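# Swap pink and yellow flowers between drying-rack pegs

## Task

Exchange the pink and yellow flowers so each ends up hanging from the peg the other started on. No stem may be bent out of shape. At the end the dryer must hang on its rail and every flower must hang upside down, held by a clip on its stem.

## Robot and tools

Robot: two arms, left_arm and right_arm, each with a two-finger parallel gripper. In the scene frame the origin sits on the table top midway between the arms, +z is up, +x points out over the table and left_arm is on the +y side. Arm names do not match image sides. Calibrated bases: left_arm at (-0.022, +0.332, +0.008) m, yawed very slightly (quat_wxyz +1.000, 0, 0, -0.008); right_arm at (+0.007, -0.249, +0.027) m (quat +1.000, 0, 0, +0.005). Both bases have +z up.

Frames: each arm's hand position, orientation, velocities, targets and wrist camera pose are given in that arm's own base frame, not the scene frame. Fixed cameras and the table use the scene frame. To aim at a scene point, subtract that arm's base offset.

Gripper: fingers extend along the gripper's +z axis and separate along its y axis. end_effector_position is the spot between the finger pads, roughly 1 cm short of the tips. Orientation is a quaternion written w first.

The 16-number row: every commanded row covers both arms, even when only one moves. Order: left_arm x, y, z (metres, absolute position in left base frame), qw, qx, qy, qz (absolute orientation), opening; then the same eight for right_arm in the right base frame. Opening runs from -1 (closed) to +1 (fully open, 0.094 m); it is an absolute command, and 0 means half open, not no change. To hold an arm still, resend the exact position, quaternion and opening from the last result taken before it stopped. To keep a gripper's orientation, repeat the same quaternion you sent, not the drifted one reported.

execute_actions(actions, cameras): actions is a list of actions; each action is a list of up to 15 rows, each row lasting one 1/30 s step, the last row held until 15 steps pass. A target more than 0.6 m from the gripper's current position along any gripper axis causes that action to be refused for both arms; if the first action fails this check against the last reported state, or any action is malformed, the whole call is refused. An empty list just returns state and images. cameras selects images (omit/null/["all"] for all, [] for none; a wrong name voids the call).

move(target, speed, blend, opening_speed, blocking, cameras): drives both grippers in straight lines from their current Hand target to the given absolute pose. target is one 16-number row or a list of up to 15 rows visited in order (no 0.6 m limit). speed is top path speed in m/s, 0.002 to 4.3, default 0.25 (rotation capped at twice that in rad/s); one value or one per target. blend in metres rounds corners between list targets (default 0 stops at each). opening_speed (0.2 or more, scale units per second) ramps finger changes; use a slow value near 0.2 when closing on something fragile like a stem. Openings in the first row are sent at the start; later rows' openings change only after arrival and rest. The whole move is capped at 10 s. blocking=false returns after about 0.5 s while the move keeps running; a new move replaces it smoothly. Paths ignore obstacles and the other arm, and the gripper lags and overshoots more at higher speeds or near full reach. Avoid routing a gripper near its own base; go around instead, or the shoulder posture may flip.

wait(seconds 0 to 10): lets time pass with last commands held. stop(): brakes a running move. zoom_image(camera, region [x0,y0,x1,y1] pixels, max 504x504): enlarges part of the latest image of cam_head_left, cam_head_right, cam_high, cam_low, cam_left_wrist or cam_right_wrist (all 672x504). read_manual(section "licences"): URDF licence text only. finished_scene(scene): ends the current scene (1 or 2) irreversibly; the task must already be done and stable on its own.

Reading results: end_effector_position and end_effector_quat_wxyz per arm; Hand target is where the arm is actually being sent, possibly short of your command, so send the remainder next. Tool commands lists current finger commands. grip_measured is the measured finger opening on the -1..+1 scale (reads up to ~2.7 mm wide when empty; it follows commands until force limit, so it does not reveal contact). grip_effort_nm is gripper motor effort, negative closing. Joint velocities "within noise" means the arm is still. Joint torques include gravity and have offsets; numbers 3 and 4 wrap at ±28 N m. The move: line reports done, off_target, moving, held or fault, plus limits=paced (pose clipped) or limits=held (steps withheld). Resting 1 cm or more off target in free air is normal and not evidence of contact. Orientation commands are clipped to 40 degrees from current per step. A MOTOR HOT line warns of heating; at 100 °C an OVER-TEMPERATURE FAULT drops that arm and its grip for 30 to 60 s or more.

Cameras: calibration lines give K, distortion and T_world_to_cam; fixed cameras may be a couple of degrees or millimetres off, wrist images may lag during motion.

Avoid: dropping a flower or releasing anything still moving; letting anything leave the table; fast impacts or pressing far past contact; squeezing stems hard enough to bend them; bringing the grippers, their housings or wrist cameras into each other, or one gripper closing on the other's fingers, which can end the scene; holding loads or stretched poses for long, which heats motors. A loose object may occasionally be nudged by an outside push.

Each tool is called after "Request:" by a JSON object that holds its "method" and its "body".

## Session

Request:
{"method": "execute_actions", "body": {"actions": []}}

Scene clock: 0.00 s.
left_arm: end_effector_position=(+0.1502, +0.1552, +0.1226) grip_measured=+1.000 grip_effort_nm=n/a end_effector_quat_wxyz=(+0.410, -0.011, +0.908, -0.082) | right_arm: end_effector_position=(+0.4649, -0.2515, +0.3685) grip_measured=+1.000 grip_effort_nm=n/a end_effector_quat_wxyz=(+0.321, +0.128, +0.922, -0.178)
Joint positions: left_arm=[1.451 0.901 0.465 -1.211 0.86 1.461 0.094] | right_arm=[-0.453 1.291 1.385 -0.923 0.13 -0.227 0.094]
Joint velocities: within noise
Joint torques (N m): no reading
Heat: left arm: hottest elbow 41 °C; right arm: hottest elbow 32 °C.
Hand target: left_arm +0.1513, +0.1642, +0.1316; +0.411, -0.006, +0.909, -0.069 | right_arm +0.4691, -0.2536, +0.3820; +0.332, +0.128, +0.917, -0.181
Tool commands: left_gripper/opening=+1.0 right_gripper/opening=+1.0
camera_calibration:
cam_left_wrist: T_world_to_cam=[[-0.0514205, -0.98821, 0.144214, 0.143308], [-0.915929, -0.0108882, -0.401192, 0.227137], [0.398032, -0.152719, -0.90457, 0.165314], [0, 0, 0, 1]] pos_world=[0.14961, 0.169338, 0.219996]
cam_right_wrist: T_world_to_cam=[[-0.34017, -0.907449, 0.246619, -0.162038], [-0.922969, 0.271982, -0.272312, 0.639034], [0.180034, -0.320254, -0.930067, 0.265377], [0, 0, 0, 1]] pos_world=[0.486911, -0.235859, 0.460797]

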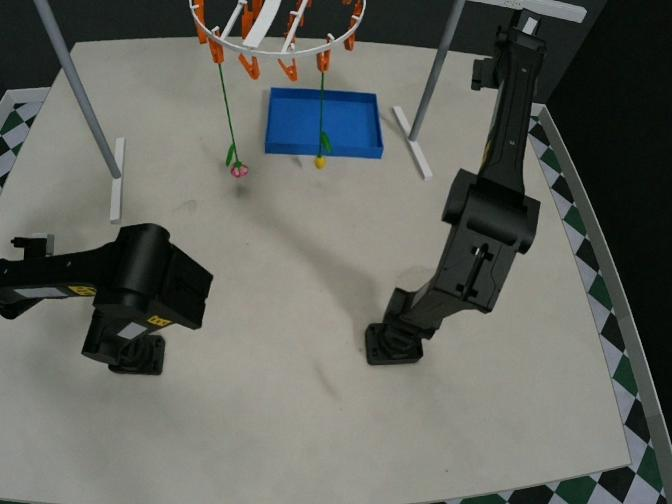

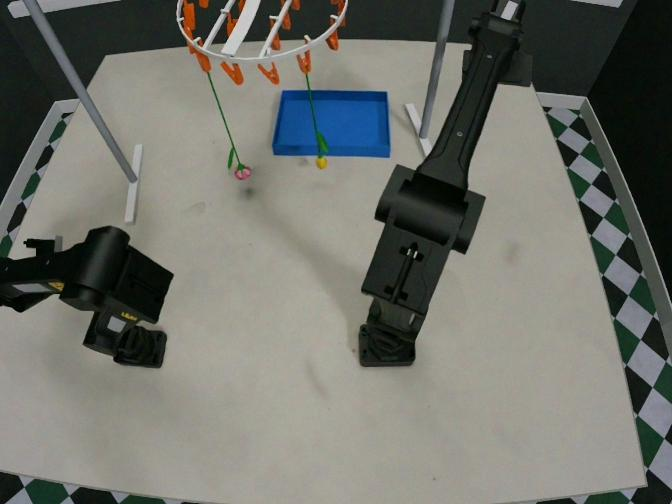

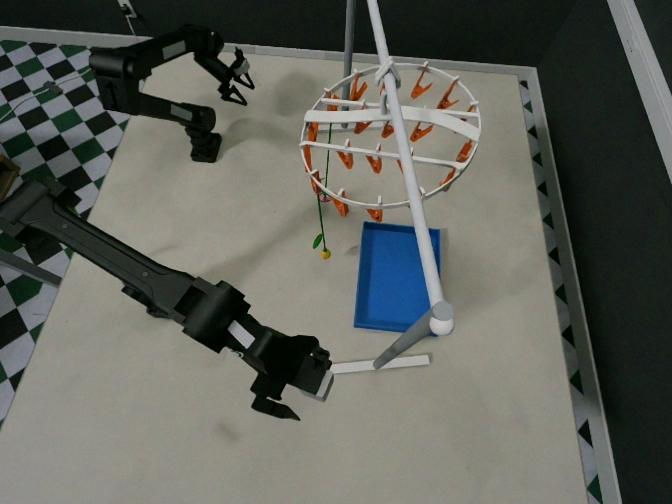

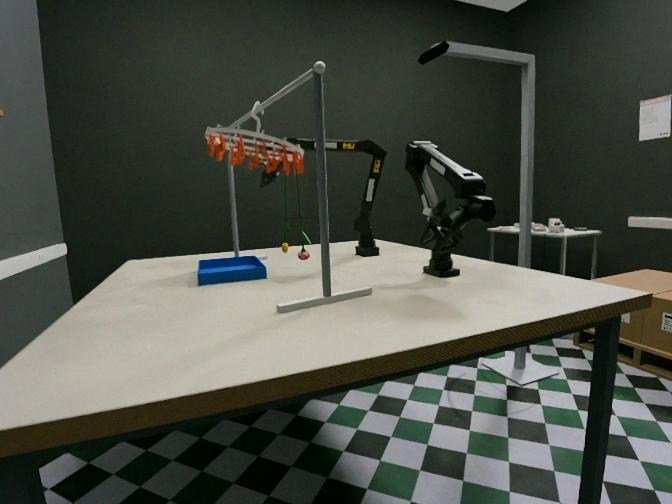

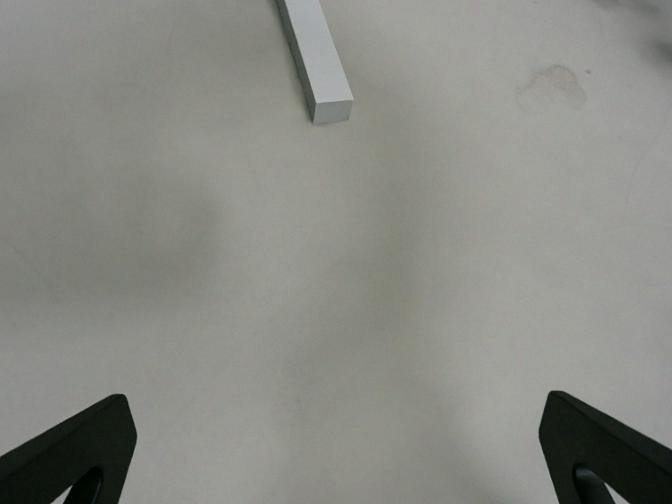

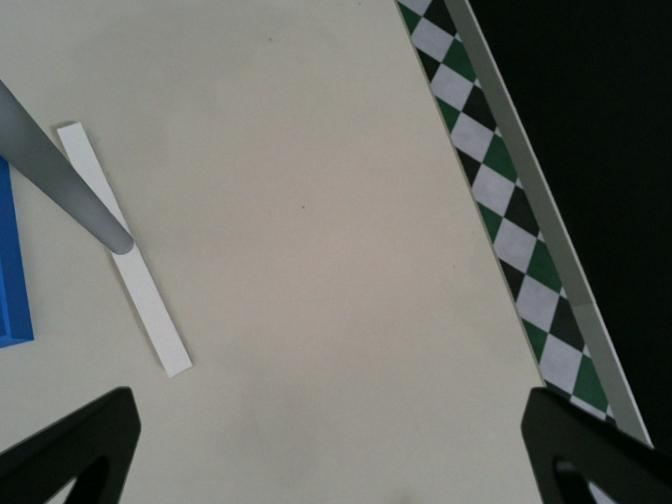

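Request:
{"method": "move", "body": {"target": [[0.26,0.12,0.33,0.7071,0,0.7071,0,0.4,0.38,-0.15,0.38,0.7071,0,0.7071,0,0.4],[0.26,0.02,0.42,0.717,0.136,0.668,-0.146,0.4,0.32,0.03,0.45,0.672,-0.218,0.672,0.218,0.4]], "speed": 0.3}}

Request:
{"method": "zoom_image", "body": {"camera": "cam_high", "region": [290, 50, 410, 230]}}

Scene clock: 9.50 s.
left_arm: end_effector_position=(+0.2608, +0.0257, +0.3832) grip_measured=+0.402 grip_effort_nm=-0.120 end_effector_quat_wxyz=(+0.702, +0.113, +0.685, -0.161) | right_arm: end_effector_position=(+0.3207, +0.0260, +0.4167) grip_measured=+0.401 grip_effort_nm=-0.071 end_effector_quat_wxyz=(+0.660, -0.207, +0.686, +0.224)
Joint positions: left_arm=[0.732 0.325 0.47 -0.061 1.12 -0.138 0.066] | right_arm=[-0.385 0.574 0.658 -0.136 -1.005 -0.01 0.066]
Joint velocities: within noise
Joint torques (N m): left_arm=[1.73 2.02 13.08 2.45 -0.14 -0.05] | right_arm=[1.49 1.32 13.65 1.39 0.05 0.13]
Heat: left arm: hottest elbow 44 °C; right arm: hottest elbow 35 °C.
Hand target: left_arm +0.2573, +0.0197, +0.4186; +0.717, +0.136, +0.668, -0.146 | right_arm +0.3181, +0.0300, +0.4491; +0.673, -0.218, +0.672, +0.218
Off the commanded pose: left_arm 0.037 m, 4 deg | right_arm 0.034 m, 3 deg.
move: off_target (left_arm, right_arm)
camera_calibration:
cam_left_wrist: T_world_to_cam=[[-0.376091, -0.925271, 0.049278, 0.102869], [-0.376403, 0.103966, -0.920604, 0.486983], [0.846685, -0.36478, -0.387376, 0.027439], [0, 0, 0, 1]] pos_world=[0.198758, 0.0545615, 0.453879]
cam_right_wrist: T_world_to_cam=[[0.585363, -0.810377, -0.025283, -0.157204], [-0.370276, -0.239461, -0.897526, 0.540182], [0.721281, 0.53474, -0.440235, 0.0250612], [0, 0, 0, 1]] pos_world=[0.273962, -0.0114432, 0.491886]

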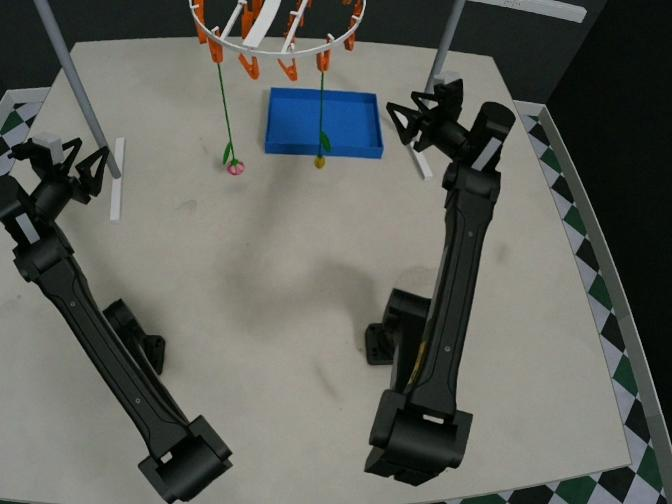

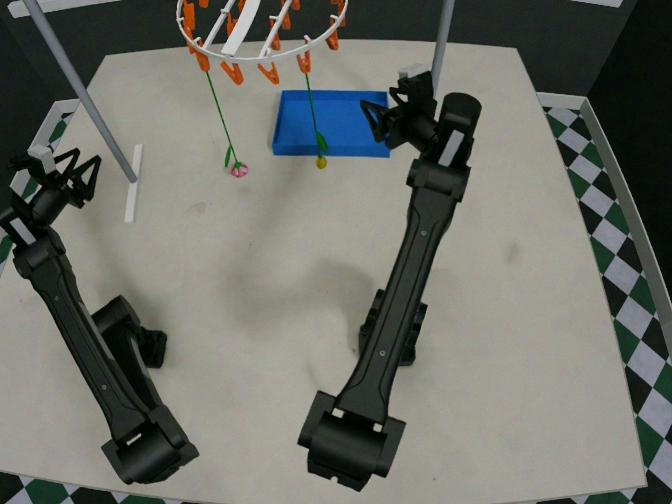

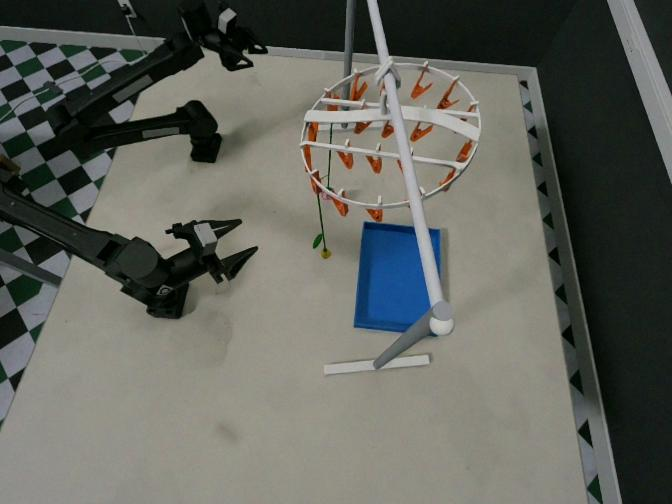

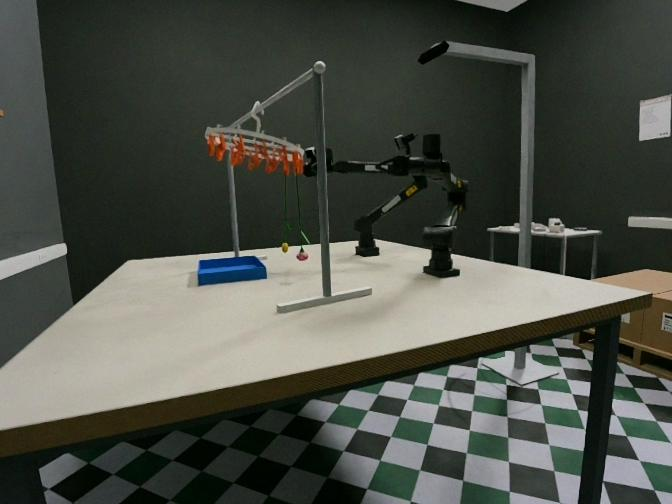

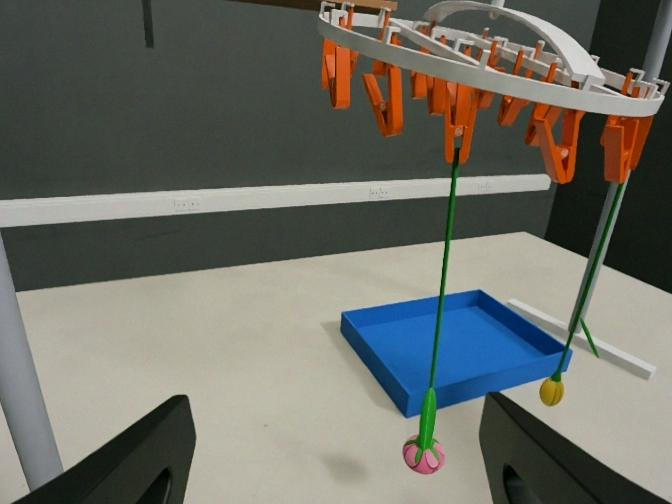

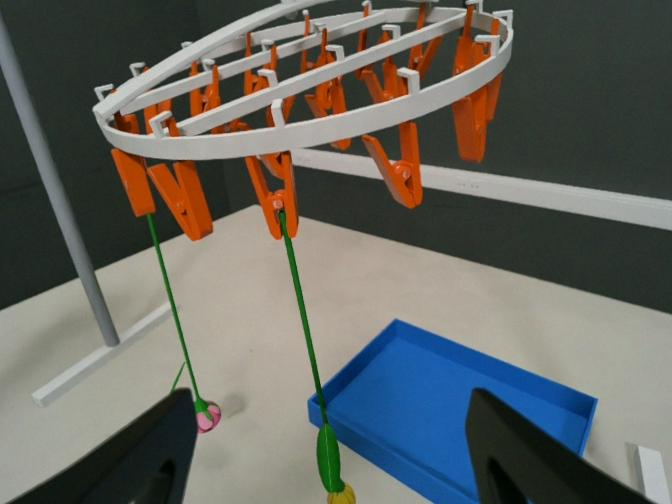

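Scaled by 2.800 from the camera's 672x504 image, which has a finer 960x720 frame.

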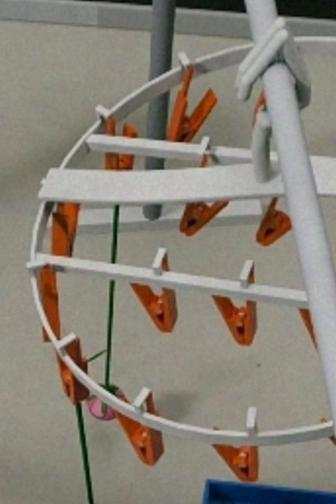

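Request:
{"method": "move", "body": {"target": [[0.30,-0.25,0.27,0.720,0.119,0.672,-0.127,0.2,0.36,0.08,0.455,0.684,-0.262,0.616,0.2905,0.35],[0.40,-0.345,0.26,0.720,0.119,0.672,-0.127,0.2,0.40,0.125,0.46,0.684,-0.262,0.616,0.2905,0.35]], "speed": 0.18, "cameras": ["cam_head_left","cam_high","cam_left_wrist","cam_right_wrist"]}}

Scene clock: 28.57 s.
left_arm: end_effector_position=(+0.3852, -0.3368, +0.2376) grip_measured=+0.202 grip_effort_nm=-0.125 end_effector_quat_wxyz=(+0.703, +0.133, +0.688, -0.121) | right_arm: end_effector_position=(+0.3949, +0.1204, +0.4236) grip_measured=+0.351 grip_effort_nm=-0.076 end_effector_quat_wxyz=(+0.661, -0.244, +0.642, +0.302)
Joint positions: left_arm=[-0.887 1.4 0.568 0.852 -0.526 0.031 0.056] | right_arm=[-0.004 0.847 0.712 0.215 -0.794 0.123 0.063]
Joint velocities: within noise
Joint torques (N m): left_arm=[3.55 -6.77 9.91 2.96 0.14 0.16] | right_arm=[1.49 -2.02 13.7 2.47 0.12 -0.12]
Heat: left arm: hottest elbow 49 °C; right arm: hottest elbow 38 °C.
Hand target: left_arm +0.3987, -0.3439, +0.2600; +0.720, +0.119, +0.672, -0.127 | right_arm +0.3975, +0.1242, +0.4590; +0.684, -0.261, +0.616, +0.291
Off the commanded pose: left_arm 0.028 m, 3 deg | right_arm 0.037 m, 5 deg.
move: off_target (left_arm, right_arm)
camera_calibration:
cam_left_wrist: T_world_to_cam=[[-0.347126, -0.937195, -0.0341978, -0.173887], [-0.368114, 0.169702, -0.914163, 0.45491], [0.862552, -0.304741, -0.403903, -0.248525], [0, 0, 0, 1]] pos_world=[0.321464, -0.315902, 0.309535]
cam_right_wrist: T_world_to_cam=[[0.716347, -0.6955, -0.0559131, -0.176557], [-0.290122, -0.224021, -0.9304, 0.576934], [0.634567, 0.682711, -0.362257, -0.0924699], [0, 0, 0, 1]] pos_world=[0.352536, 0.0695798, 0.493409]
Images, in order (width x height): cam_head_left 672x504, cam_high 672x504, cam_left_wrist 672x504, cam_right_wrist 672x504.

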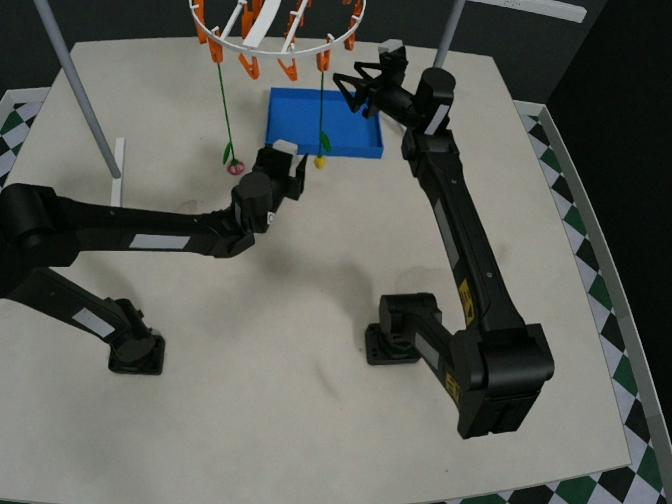

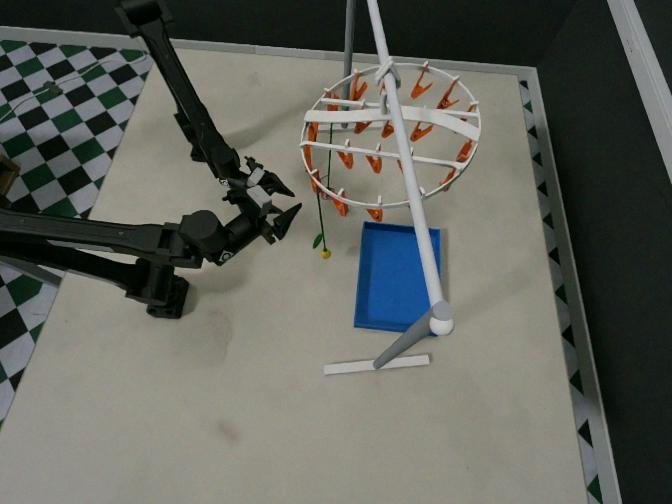

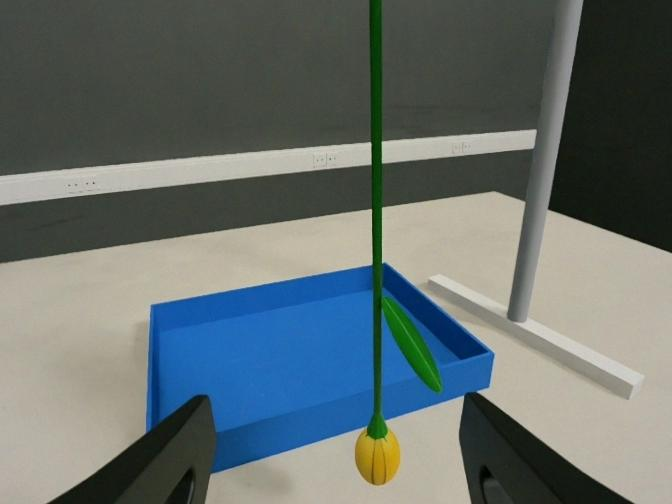

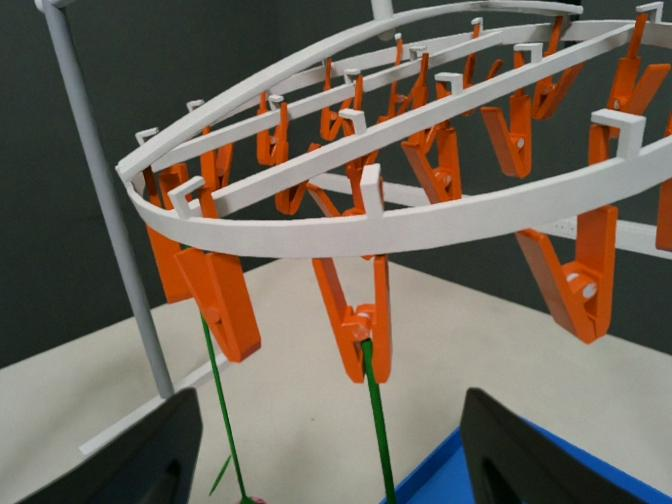

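Request:
{"method": "move", "body": {"target": [[0.465,-0.39,0.275,0.720,0.119,0.672,-0.127,0.2,0.44,0.163,0.463,0.684,-0.262,0.616,0.2905,0.32]], "speed": 0.12, "cameras": ["cam_left_wrist","cam_right_wrist"]}}

Scene clock: 34.60 s.
left_arm: end_effector_position=(+0.4494, -0.3827, +0.2590) grip_measured=+0.202 grip_effort_nm=-0.120 end_effector_quat_wxyz=(+0.711, +0.126, +0.680, -0.126) | right_arm: end_effector_position=(+0.4336, +0.1573, +0.4269) grip_measured=+0.321 grip_effort_nm=-0.076 end_effector_quat_wxyz=(+0.661, -0.247, +0.643, +0.299)
Joint positions: left_arm=[-0.839 1.549 0.79 0.808 -0.479 0.031 0.056] | right_arm=[0.113 0.974 0.793 0.247 -0.678 0.101 0.062]
Joint velocities: within noise
Joint torques (N m): left_arm=[3.43 -9.11 10.4 1.63 0.16 0.11] | right_arm=[1.49 -3.96 13.7 2.54 0.11 -0.12]
Heat: left arm: hottest elbow 50 °C; right arm: hottest elbow 41 °C.
Hand target: left_arm +0.4638, -0.3890, +0.2749; +0.720, +0.119, +0.672, -0.127 | right_arm +0.4374, +0.1621, +0.4622; +0.684, -0.262, +0.616, +0.291
Off the commanded pose: left_arm 0.024 m, 2 deg | right_arm 0.037 m, 5 deg.
move: off_target (left_arm, right_arm)
camera_calibration:
cam_left_wrist: T_world_to_cam=[[-0.345807, -0.938056, -0.0216636, -0.198104], [-0.350068, 0.150402, -0.924571, 0.492963], [0.870558, -0.312139, -0.380393, -0.321749], [0, 0, 0, 1]] pos_world=[0.384166, -0.360405, 0.329097]
cam_right_wrist: T_world_to_cam=[[0.716568, -0.69575, -0.0496173, -0.181184], [-0.289114, -0.231523, -0.928876, 0.599515], [0.634778, 0.679948, -0.367053, -0.138595], [0, 0, 0, 1]] pos_world=[0.391136, 0.10698, 0.497013]
Images, in order (width x height): cam_left_wrist 672x504, cam_right_wrist 672x504.

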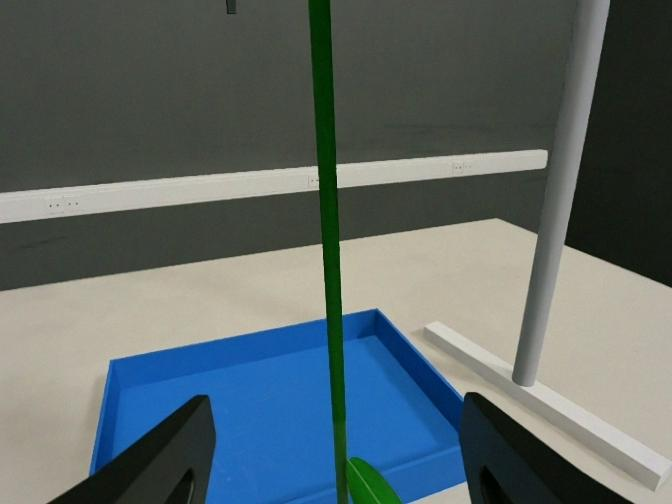

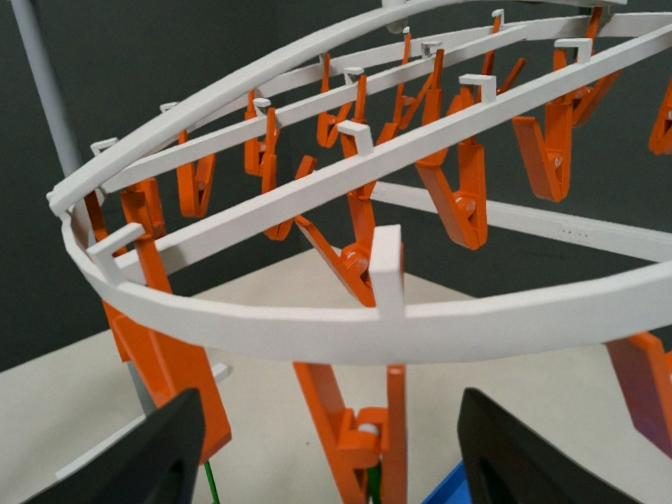

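Request:
{"method": "move", "body": {"target": [[0.502,-0.403,0.275,0.720,0.119,0.672,-0.127,0.1,0.463,0.183,0.463,0.684,-0.262,0.616,0.2905,0.3]], "speed": 0.1, "cameras": ["cam_left_wrist","cam_right_wrist"]}}

Scene clock: 38.40 s.
left_arm: end_effector_position=(+0.4868, -0.3956, +0.2592) grip_measured=+0.102 grip_effort_nm=-0.125 end_effector_quat_wxyz=(+0.712, +0.126, +0.680, -0.125) | right_arm: end_effector_position=(+0.4562, +0.1768, +0.4256) grip_measured=+0.301 grip_effort_nm=-0.071 end_effector_quat_wxyz=(+0.659, -0.248, +0.644, +0.298)
Joint positions: left_arm=[-0.799 1.627 0.89 0.785 -0.441 0.031 0.052] | right_arm=[0.162 1.05 0.84 0.268 -0.63 0.092 0.061]
Joint velocities: within noise
Joint torques (N m): left_arm=[3.25 -10.4 10.74 1.63 0.16 0.08] | right_arm=[1.26 -5.66 13.7 2.63 0.11 -0.13]
Heat: left arm: hottest elbow 52 °C; right arm: hottest elbow 42 °C.
Hand target: left_arm +0.5008, -0.4020, +0.2751; +0.720, +0.119, +0.672, -0.127 | right_arm +0.4602, +0.1821, +0.4621; +0.684, -0.262, +0.616, +0.291
Off the commanded pose: left_arm 0.023 m, 2 deg | right_arm 0.039 m, 5 deg.
move: off_target (left_arm, right_arm)
camera_calibration:
cam_left_wrist: T_world_to_cam=[[-0.343646, -0.93879, -0.0240969, -0.197934], [-0.350014, 0.151849, -0.924355, 0.508765], [0.871434, -0.309216, -0.380772, -0.357469], [0, 0, 0, 1]] pos_world=[0.421566, -0.37361, 0.329396]
cam_right_wrist: T_world_to_cam=[[0.717062, -0.695346, -0.048123, -0.184792], [-0.290823, -0.235731, -0.927283, 0.610211], [0.633438, 0.678915, -0.371256, -0.16413], [0, 0, 0, 1]] pos_world=[0.413936, 0.126781, 0.496012]
Images, in order (width x height): cam_left_wrist 672x504, cam_right_wrist 672x504.

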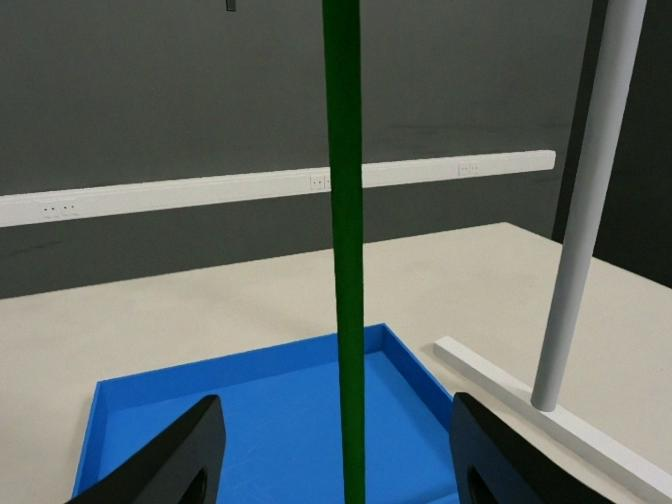

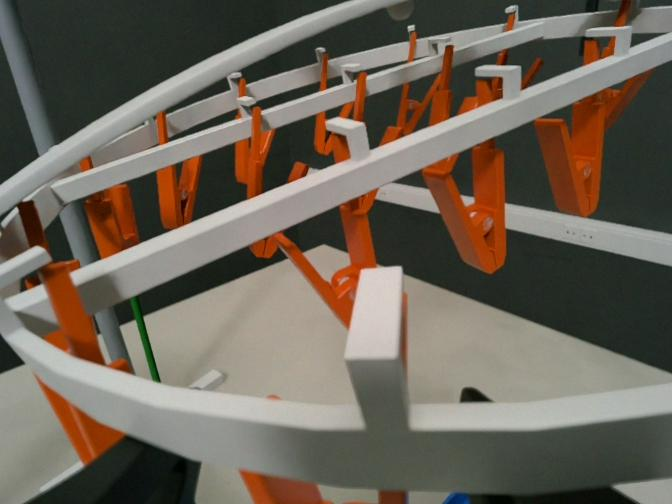

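Request:
{"method": "move", "body": {"target": [[0.509,-0.410,0.275,0.720,0.119,0.672,-0.127,0.1,0.476,0.193,0.462,0.684,-0.262,0.616,0.2905,0.3],[0.509,-0.410,0.275,0.720,0.119,0.672,-0.127,-1,0.476,0.193,0.462,0.684,-0.262,0.616,0.2905,0.3]], "speed": 0.08, "opening_speed": 0.6, "cameras": ["cam_left_wrist","cam_right_wrist"]}}

Request:
{"method": "move", "body": {"target": [0.509,-0.410,0.275,0.720,0.119,0.672,-0.127,-1,0.476,0.193,0.462,0.684,-0.262,0.616,0.2905,-1], "opening_speed": 0.5, "cameras": ["cam_head_left","cam_high"]}}

Request:
{"method": "zoom_image", "body": {"camera": "cam_head_left", "region": [280, 20, 360, 100]}}

Request:
{"method": "zoom_image", "body": {"camera": "cam_high", "region": [280, 150, 360, 230]}}

Scene clock: 46.23 s.
left_arm: end_effector_position=(+0.4938, -0.4029, +0.2594) grip_measured=-0.970 grip_effort_nm=-0.960 end_effector_quat_wxyz=(+0.712, +0.127, +0.680, -0.125) | right_arm: end_effector_position=(+0.4686, +0.1862, +0.4249) grip_measured=+0.301 grip_effort_nm=-0.076 end_effector_quat_wxyz=(+0.660, -0.249, +0.644, +0.297)
Joint positions: left_arm=[-0.799 1.648 0.919 0.777 -0.441 0.031 0.001] | right_arm=[0.183 1.092 0.867 0.282 -0.609 0.088 0.061]
Joint velocities: within noise
Joint torques (N m): left_arm=[3.25 -10.7 10.77 1.68 0.15 0.07] | right_arm=[1.32 -6.18 13.72 2.63 0.1 -0.11]
Heat: left arm: hottest elbow 53 °C; right arm: hottest elbow 44 °C.
Hand target: left_arm +0.5079, -0.4091, +0.2751; +0.720, +0.119, +0.672, -0.127 | right_arm +0.4733, +0.1919, +0.4612; +0.684, -0.262, +0.616, +0.290
Off the commanded pose: left_arm 0.023 m, 2 deg | right_arm 0.038 m, 5 deg.
move: off_target (left_arm, right_arm); target 2's new opening was sent with left_arm's hand 0.023 m and 2 deg from that target
camera_calibration:
cam_left_wrist: T_world_to_cam=[[-0.343938, -0.938689, -0.0238794, -0.202225], [-0.349748, 0.151667, -0.924485, 0.512317], [0.871426, -0.309614, -0.380469, -0.36588], [0, 0, 0, 1]] pos_world=[0.428466, -0.380809, 0.329595]
cam_right_wrist: T_world_to_cam=[[0.716752, -0.695839, -0.045539, -0.18812], [-0.289429, -0.237442, -0.927282, 0.61502], [0.634427, 0.677812, -0.371583, -0.178738], [0, 0, 0, 1]] pos_world=[0.426236, 0.136281, 0.495315]
Images, in order (width x height): cam_left_wrist 672x504, cam_right_wrist 672x504.

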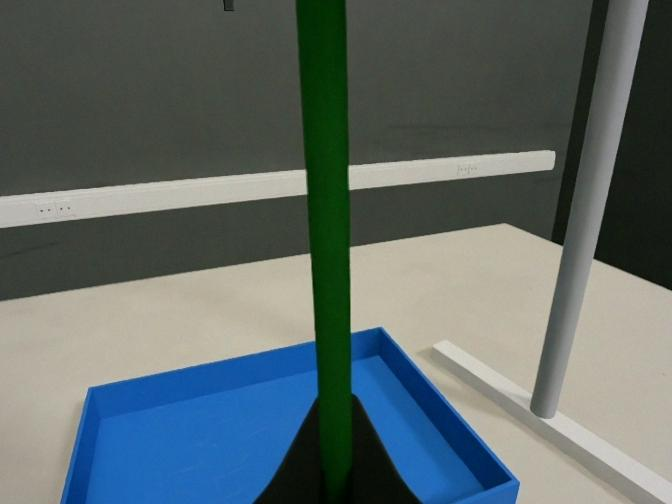

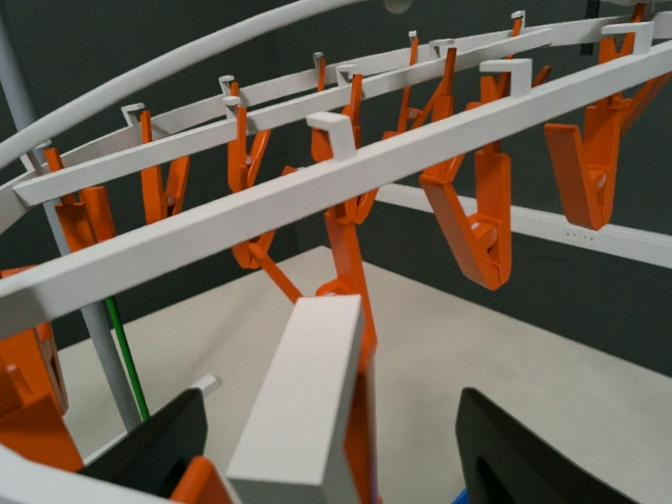

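Scene clock: 49.03 s.
left_arm: end_effector_position=(+0.4941, -0.4031, +0.2589) grip_measured=-0.974 grip_effort_nm=-1.067 end_effector_quat_wxyz=(+0.711, +0.127, +0.680, -0.125) | right_arm: end_effector_position=(+0.4688, +0.1865, +0.4272) grip_measured=-0.628 grip_effort_nm=-1.028 end_effector_quat_wxyz=(+0.661, -0.250, +0.642, +0.296)
Joint positions: left_arm=[-0.799 1.65 0.92 0.777 -0.441 0.031 0.001] | right_arm=[0.184 1.092 0.87 0.283 -0.608 0.085 0.017]
Joint velocities: within noise
Joint torques (N m): left_arm=[3.25 -10.81 10.69 1.66 0.15 0.07] | right_arm=[1.32 -6.18 13.59 2.56 0.08 -0.09]
Heat: left arm: hottest elbow 53 °C; right arm: hottest elbow 45 °C.
Hand target: left_arm +0.5079, -0.4091, +0.2750; +0.720, +0.119, +0.672, -0.127 | right_arm +0.4735, +0.1921, +0.4614; +0.684, -0.262, +0.616, +0.290
Off the commanded pose: left_arm 0.023 m, 2 deg | right_arm 0.036 m, 4 deg.
move: off_target (left_arm, right_arm)
Images, in order (width x height): cam_head_left 672x504, cam_high 672x504.

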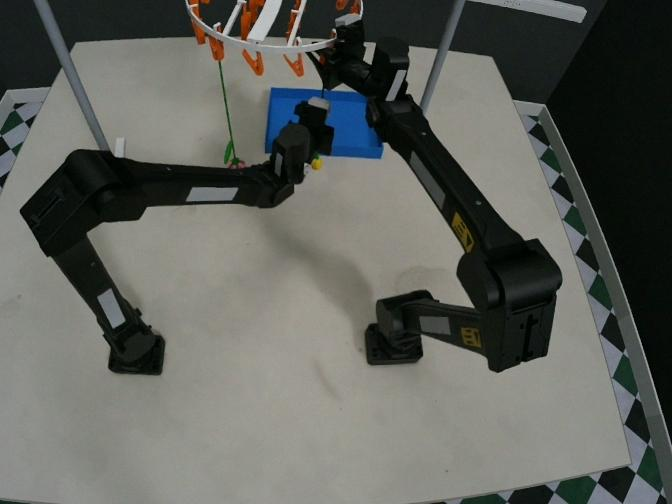

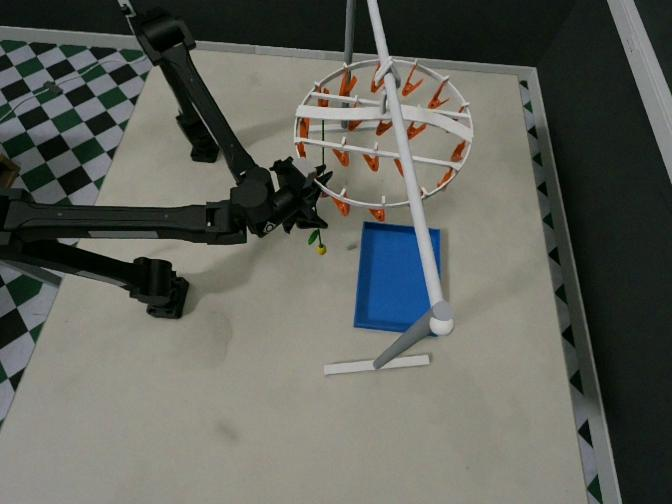

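Scaled by 6.300 from the camera's 672x504 image, which has a finer 960x720 frame.

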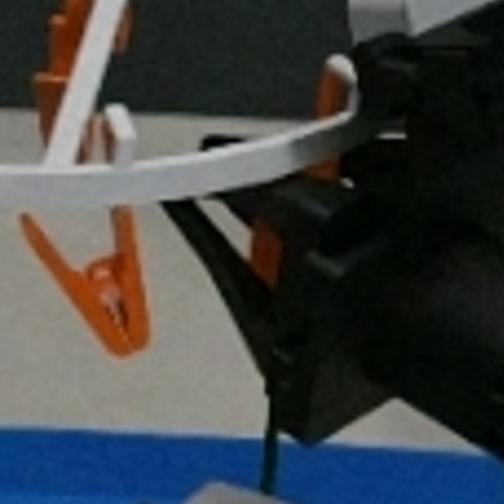

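Scaled by 6.300 from the camera's 672x504 image, which has a finer 960x720 frame.

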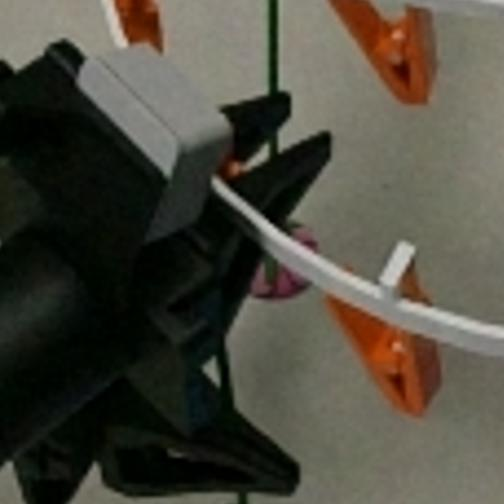

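Request:
{"method": "move", "body": {"target": [0.505,-0.408,0.215,0.720,0.119,0.672,-0.127,-1,0.476,0.193,0.462,0.684,-0.262,0.616,0.2905,-1], "speed": 0.06, "cameras": ["cam_head_left","cam_low","cam_left_wrist"]}}

Request:
{"method": "zoom_image", "body": {"camera": "cam_low", "region": [255, 130, 335, 210]}}

Request:
{"method": "zoom_image", "body": {"camera": "cam_head_left", "region": [280, 20, 360, 100]}}

Scene clock: 53.33 s.
left_arm: end_effector_position=(+0.5017, -0.4109, +0.2174) grip_measured=-0.974 grip_effort_nm=-1.067 end_effector_quat_wxyz=(+0.716, +0.123, +0.675, -0.128) | right_arm: end_effector_position=(+0.4688, +0.1865, +0.4273) grip_measured=-0.628 grip_effort_nm=-1.033 end_effector_quat_wxyz=(+0.662, -0.250, +0.642, +0.296)
Joint positions: left_arm=[-0.799 1.767 0.92 0.911 -0.441 0.031 0.001] | right_arm=[0.184 1.092 0.87 0.284 -0.608 0.085 0.017]
Joint velocities: within noise
Joint torques (N m): left_arm=[3.02 -11.75 6.37 2.96 0.05 0.08] | right_arm=[1.38 -6.3 13.55 2.52 0.09 -0.09]
Heat: left arm: hottest elbow 55 °C; right arm: hottest elbow 47 °C.
Hand target: left_arm +0.5049, -0.4080, +0.2151; +0.720, +0.119, +0.672, -0.127 | right_arm +0.4735, +0.1921, +0.4614; +0.684, -0.262, +0.616, +0.290
Off the commanded pose: left_arm 0.005 m, 1 deg | right_arm 0.036 m, 4 deg.
move: off_target (right_arm)
camera_calibration:
cam_left_wrist: T_world_to_cam=[[-0.34374, -0.938911, -0.0170177, -0.209802], [-0.339379, 0.141104, -0.930006, 0.469102], [0.875594, -0.313905, -0.367149, -0.397995], [0, 0, 0, 1]] pos_world=[0.435568, -0.38811, 0.286574]
Images, in order (width x height): cam_head_left 672x504, cam_low 672x504, cam_left_wrist 672x504.

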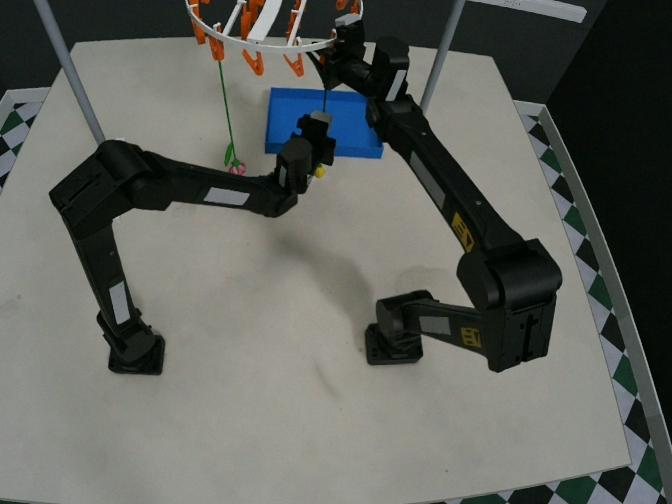

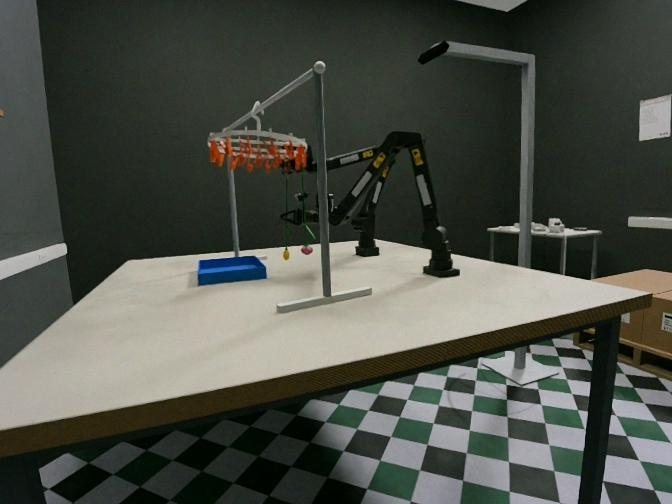

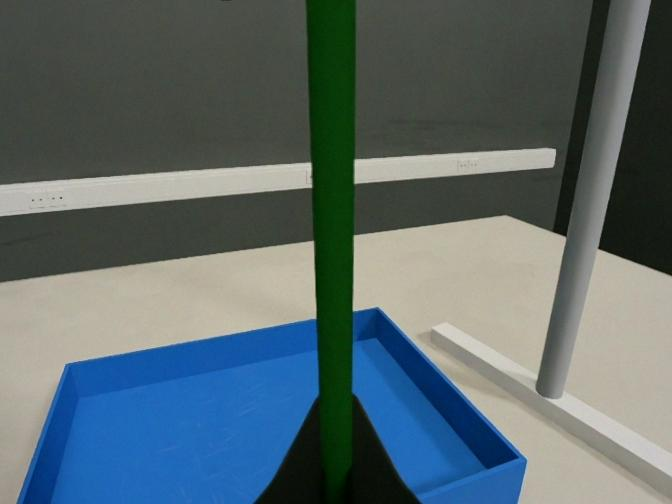

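Scaled by 6.300 from the camera's 672x504 image, which has a finer 960x720 frame.

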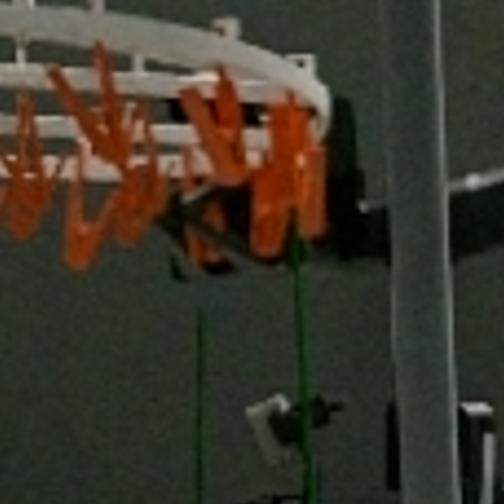

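Scaled by 6.300 from the camera's 672x504 image, which has a finer 960x720 frame.

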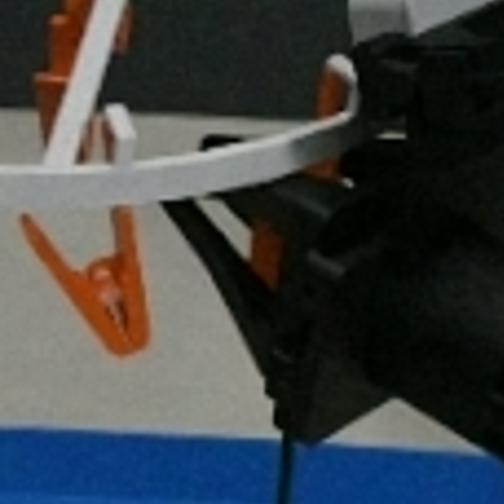

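Request:
{"method": "move", "body": {"target": [[0.40,-0.37,0.2,0.720,0.119,0.672,-0.127,-1,0.476,0.193,0.462,0.684,-0.262,0.616,0.2905,0.35],[0.32,-0.27,0.25,0.720,0.119,0.672,-0.127,-1,0.40,0.12,0.46,0.684,-0.262,0.616,0.2905,0.35],[0.31,-0.25,0.21,0,0,1,0,-1,0.30,0.02,0.42,0.684,-0.262,0.616,0.2905,0.35]], "speed": 0.18, "opening_speed": 1, "cameras": ["cam_head_left","cam_high","cam_left_wrist"]}}

Request:
{"method": "move", "body": {"target": [[0.31,-0.25,-0.008,0,0,1,0,-1,0.28,-0.02,0.35,0.7071,0,0.7071,0,0.2],[0.31,-0.25,-0.008,0,0,1,0,-0.2,0.28,-0.02,0.35,0.7071,0,0.7071,0,0.2],[0.31,-0.25,0.12,0,0,1,0,-0.2,0.28,-0.02,0.35,0.7071,0,0.7071,0,0.2]], "speed": 0.1, "opening_speed": 0.6, "cameras": ["cam_head_left","cam_head_right","cam_left_wrist"]}}

Scene clock: 69.00 s.
left_arm: end_effector_position=(+0.2941, -0.2419, +0.1926) grip_measured=-0.975 grip_effort_nm=-1.062 end_effector_quat_wxyz=(-0.012, +0.009, +1.000, +0.012) | right_arm: end_effector_position=(+0.3016, +0.0221, +0.4226) grip_measured=+0.349 grip_effort_nm=0.076 end_effector_quat_wxyz=(+0.683, -0.267, +0.615, +0.290)
Joint positions: left_arm=[-0.689 1.376 1.173 -1.403 -0.003 -0.671 0.001] | right_arm=[-0.504 0.648 0.555 0.475 -1.295 0.36 0.063]
Joint velocities: within noise
Joint torques (N m): left_arm=[3.37 -7.82 11.64 -0.06 0.11 -0.01] | right_arm=[-0.26 0.56 8.05 1.85 0.15 0.18]
Heat: left arm: hottest elbow 55 °C; right arm: hottest elbow 49 °C.
Hand target: left_arm +0.3092, -0.2493, +0.2099; +0.000, +0.000, +1.000, +0.000 | right_arm +0.3001, +0.0202, +0.4199; +0.683, -0.262, +0.617, +0.290
Off the commanded pose: left_arm 0.025 m, 2 deg | right_arm 0.004 m, 1 deg.
move: off_target (left_arm)
camera_calibration:
cam_left_wrist: T_world_to_cam=[[-0.0313264, -0.999084, -0.0291467, -0.227034], [-0.896051, 0.0151517, 0.443693, 0.220405], [-0.442845, 0.0400162, -0.895705, 0.402938], [0, 0, 0, 1]] pos_world=[0.368821, -0.24629, 0.256505]
Images, in order (width x height): cam_head_left 672x504, cam_high 672x504, cam_left_wrist 672x504.

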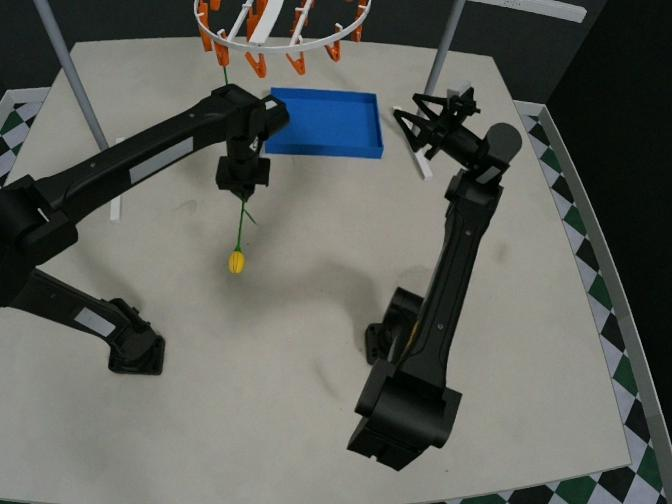

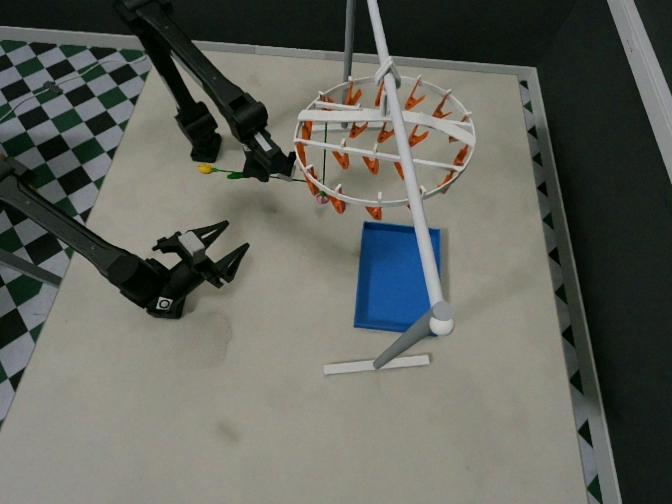

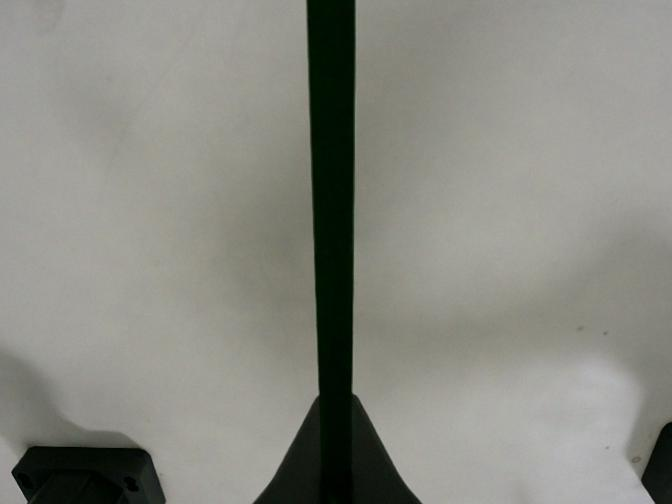

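Scene clock: 77.30 s.
left_arm: end_effector_position=(+0.2924, -0.2414, +0.0978) grip_measured=-0.202 grip_effort_nm=0.051 end_effector_quat_wxyz=(-0.021, +0.009, +1.000, +0.016) | right_arm: end_effector_position=(+0.2810, -0.0228, +0.3561) grip_measured=+0.201 grip_effort_nm=-0.076 end_effector_quat_wxyz=(+0.710, +0.008, +0.704, +0.002)
Joint positions: left_arm=[-0.689 1.468 1.004 -1.16 0.001 -0.671 0.038] | right_arm=[-0.19 0.199 0.415 -0.207 -0.182 0.015 0.056]
Joint velocities: within noise
Joint torques (N m): left_arm=[3.43 -10.23 10.41 -0.06 -0.04 -0.02] | right_arm=[1.26 4.25 8.47 1.69 0.08 -0.12]
Heat: left arm: hottest elbow 54 °C; right arm: hottest elbow 49 °C.
Hand target: left_arm +0.3093, -0.2494, +0.1202; +0.000, +0.000, +1.000, +0.000 | right_arm +0.2801, -0.0201, +0.3501; +0.707, +0.000, +0.707, +0.000
Off the commanded pose: left_arm 0.030 m, 3 deg | right_arm 0.007 m, 1 deg.
move: off_target (left_arm)
camera_calibration:
cam_left_wrist: T_world_to_cam=[[-0.0317951, -0.998809, -0.0370189, -0.228369], [-0.888443, 0.0112754, 0.458849, 0.256263], [-0.457885, 0.0474783, -0.887743, 0.322656], [0, 0, 0, 1]] pos_world=[0.368153, -0.246306, 0.160396]
Images, in order (width x height): cam_head_left 672x504, cam_head_right 672x504, cam_left_wrist 672x504.

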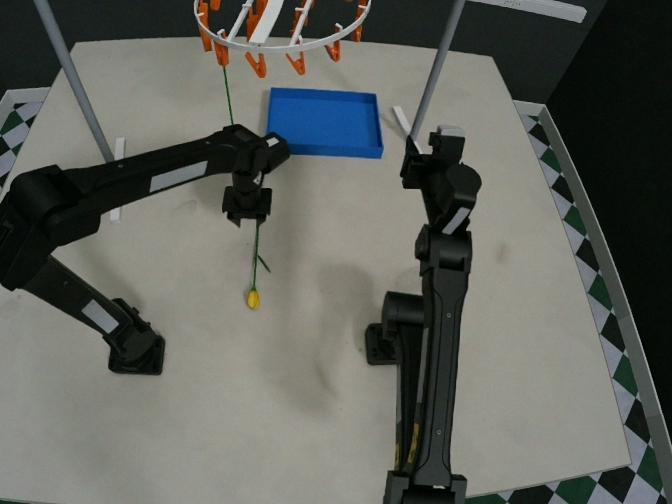

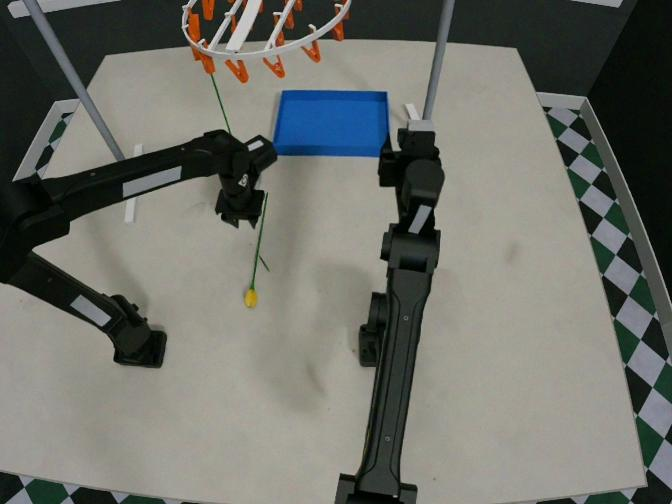

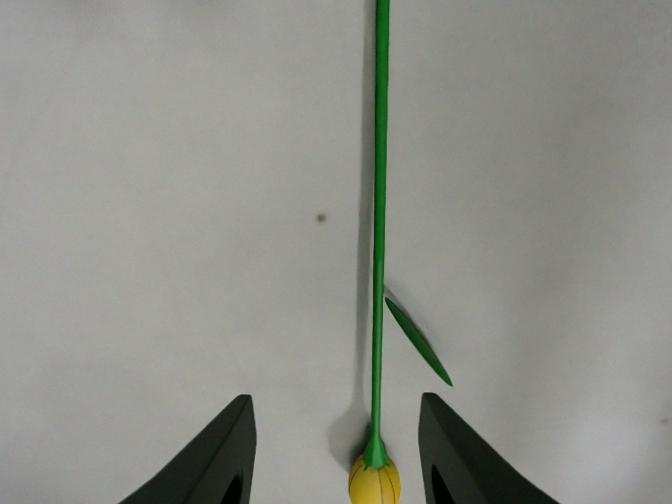

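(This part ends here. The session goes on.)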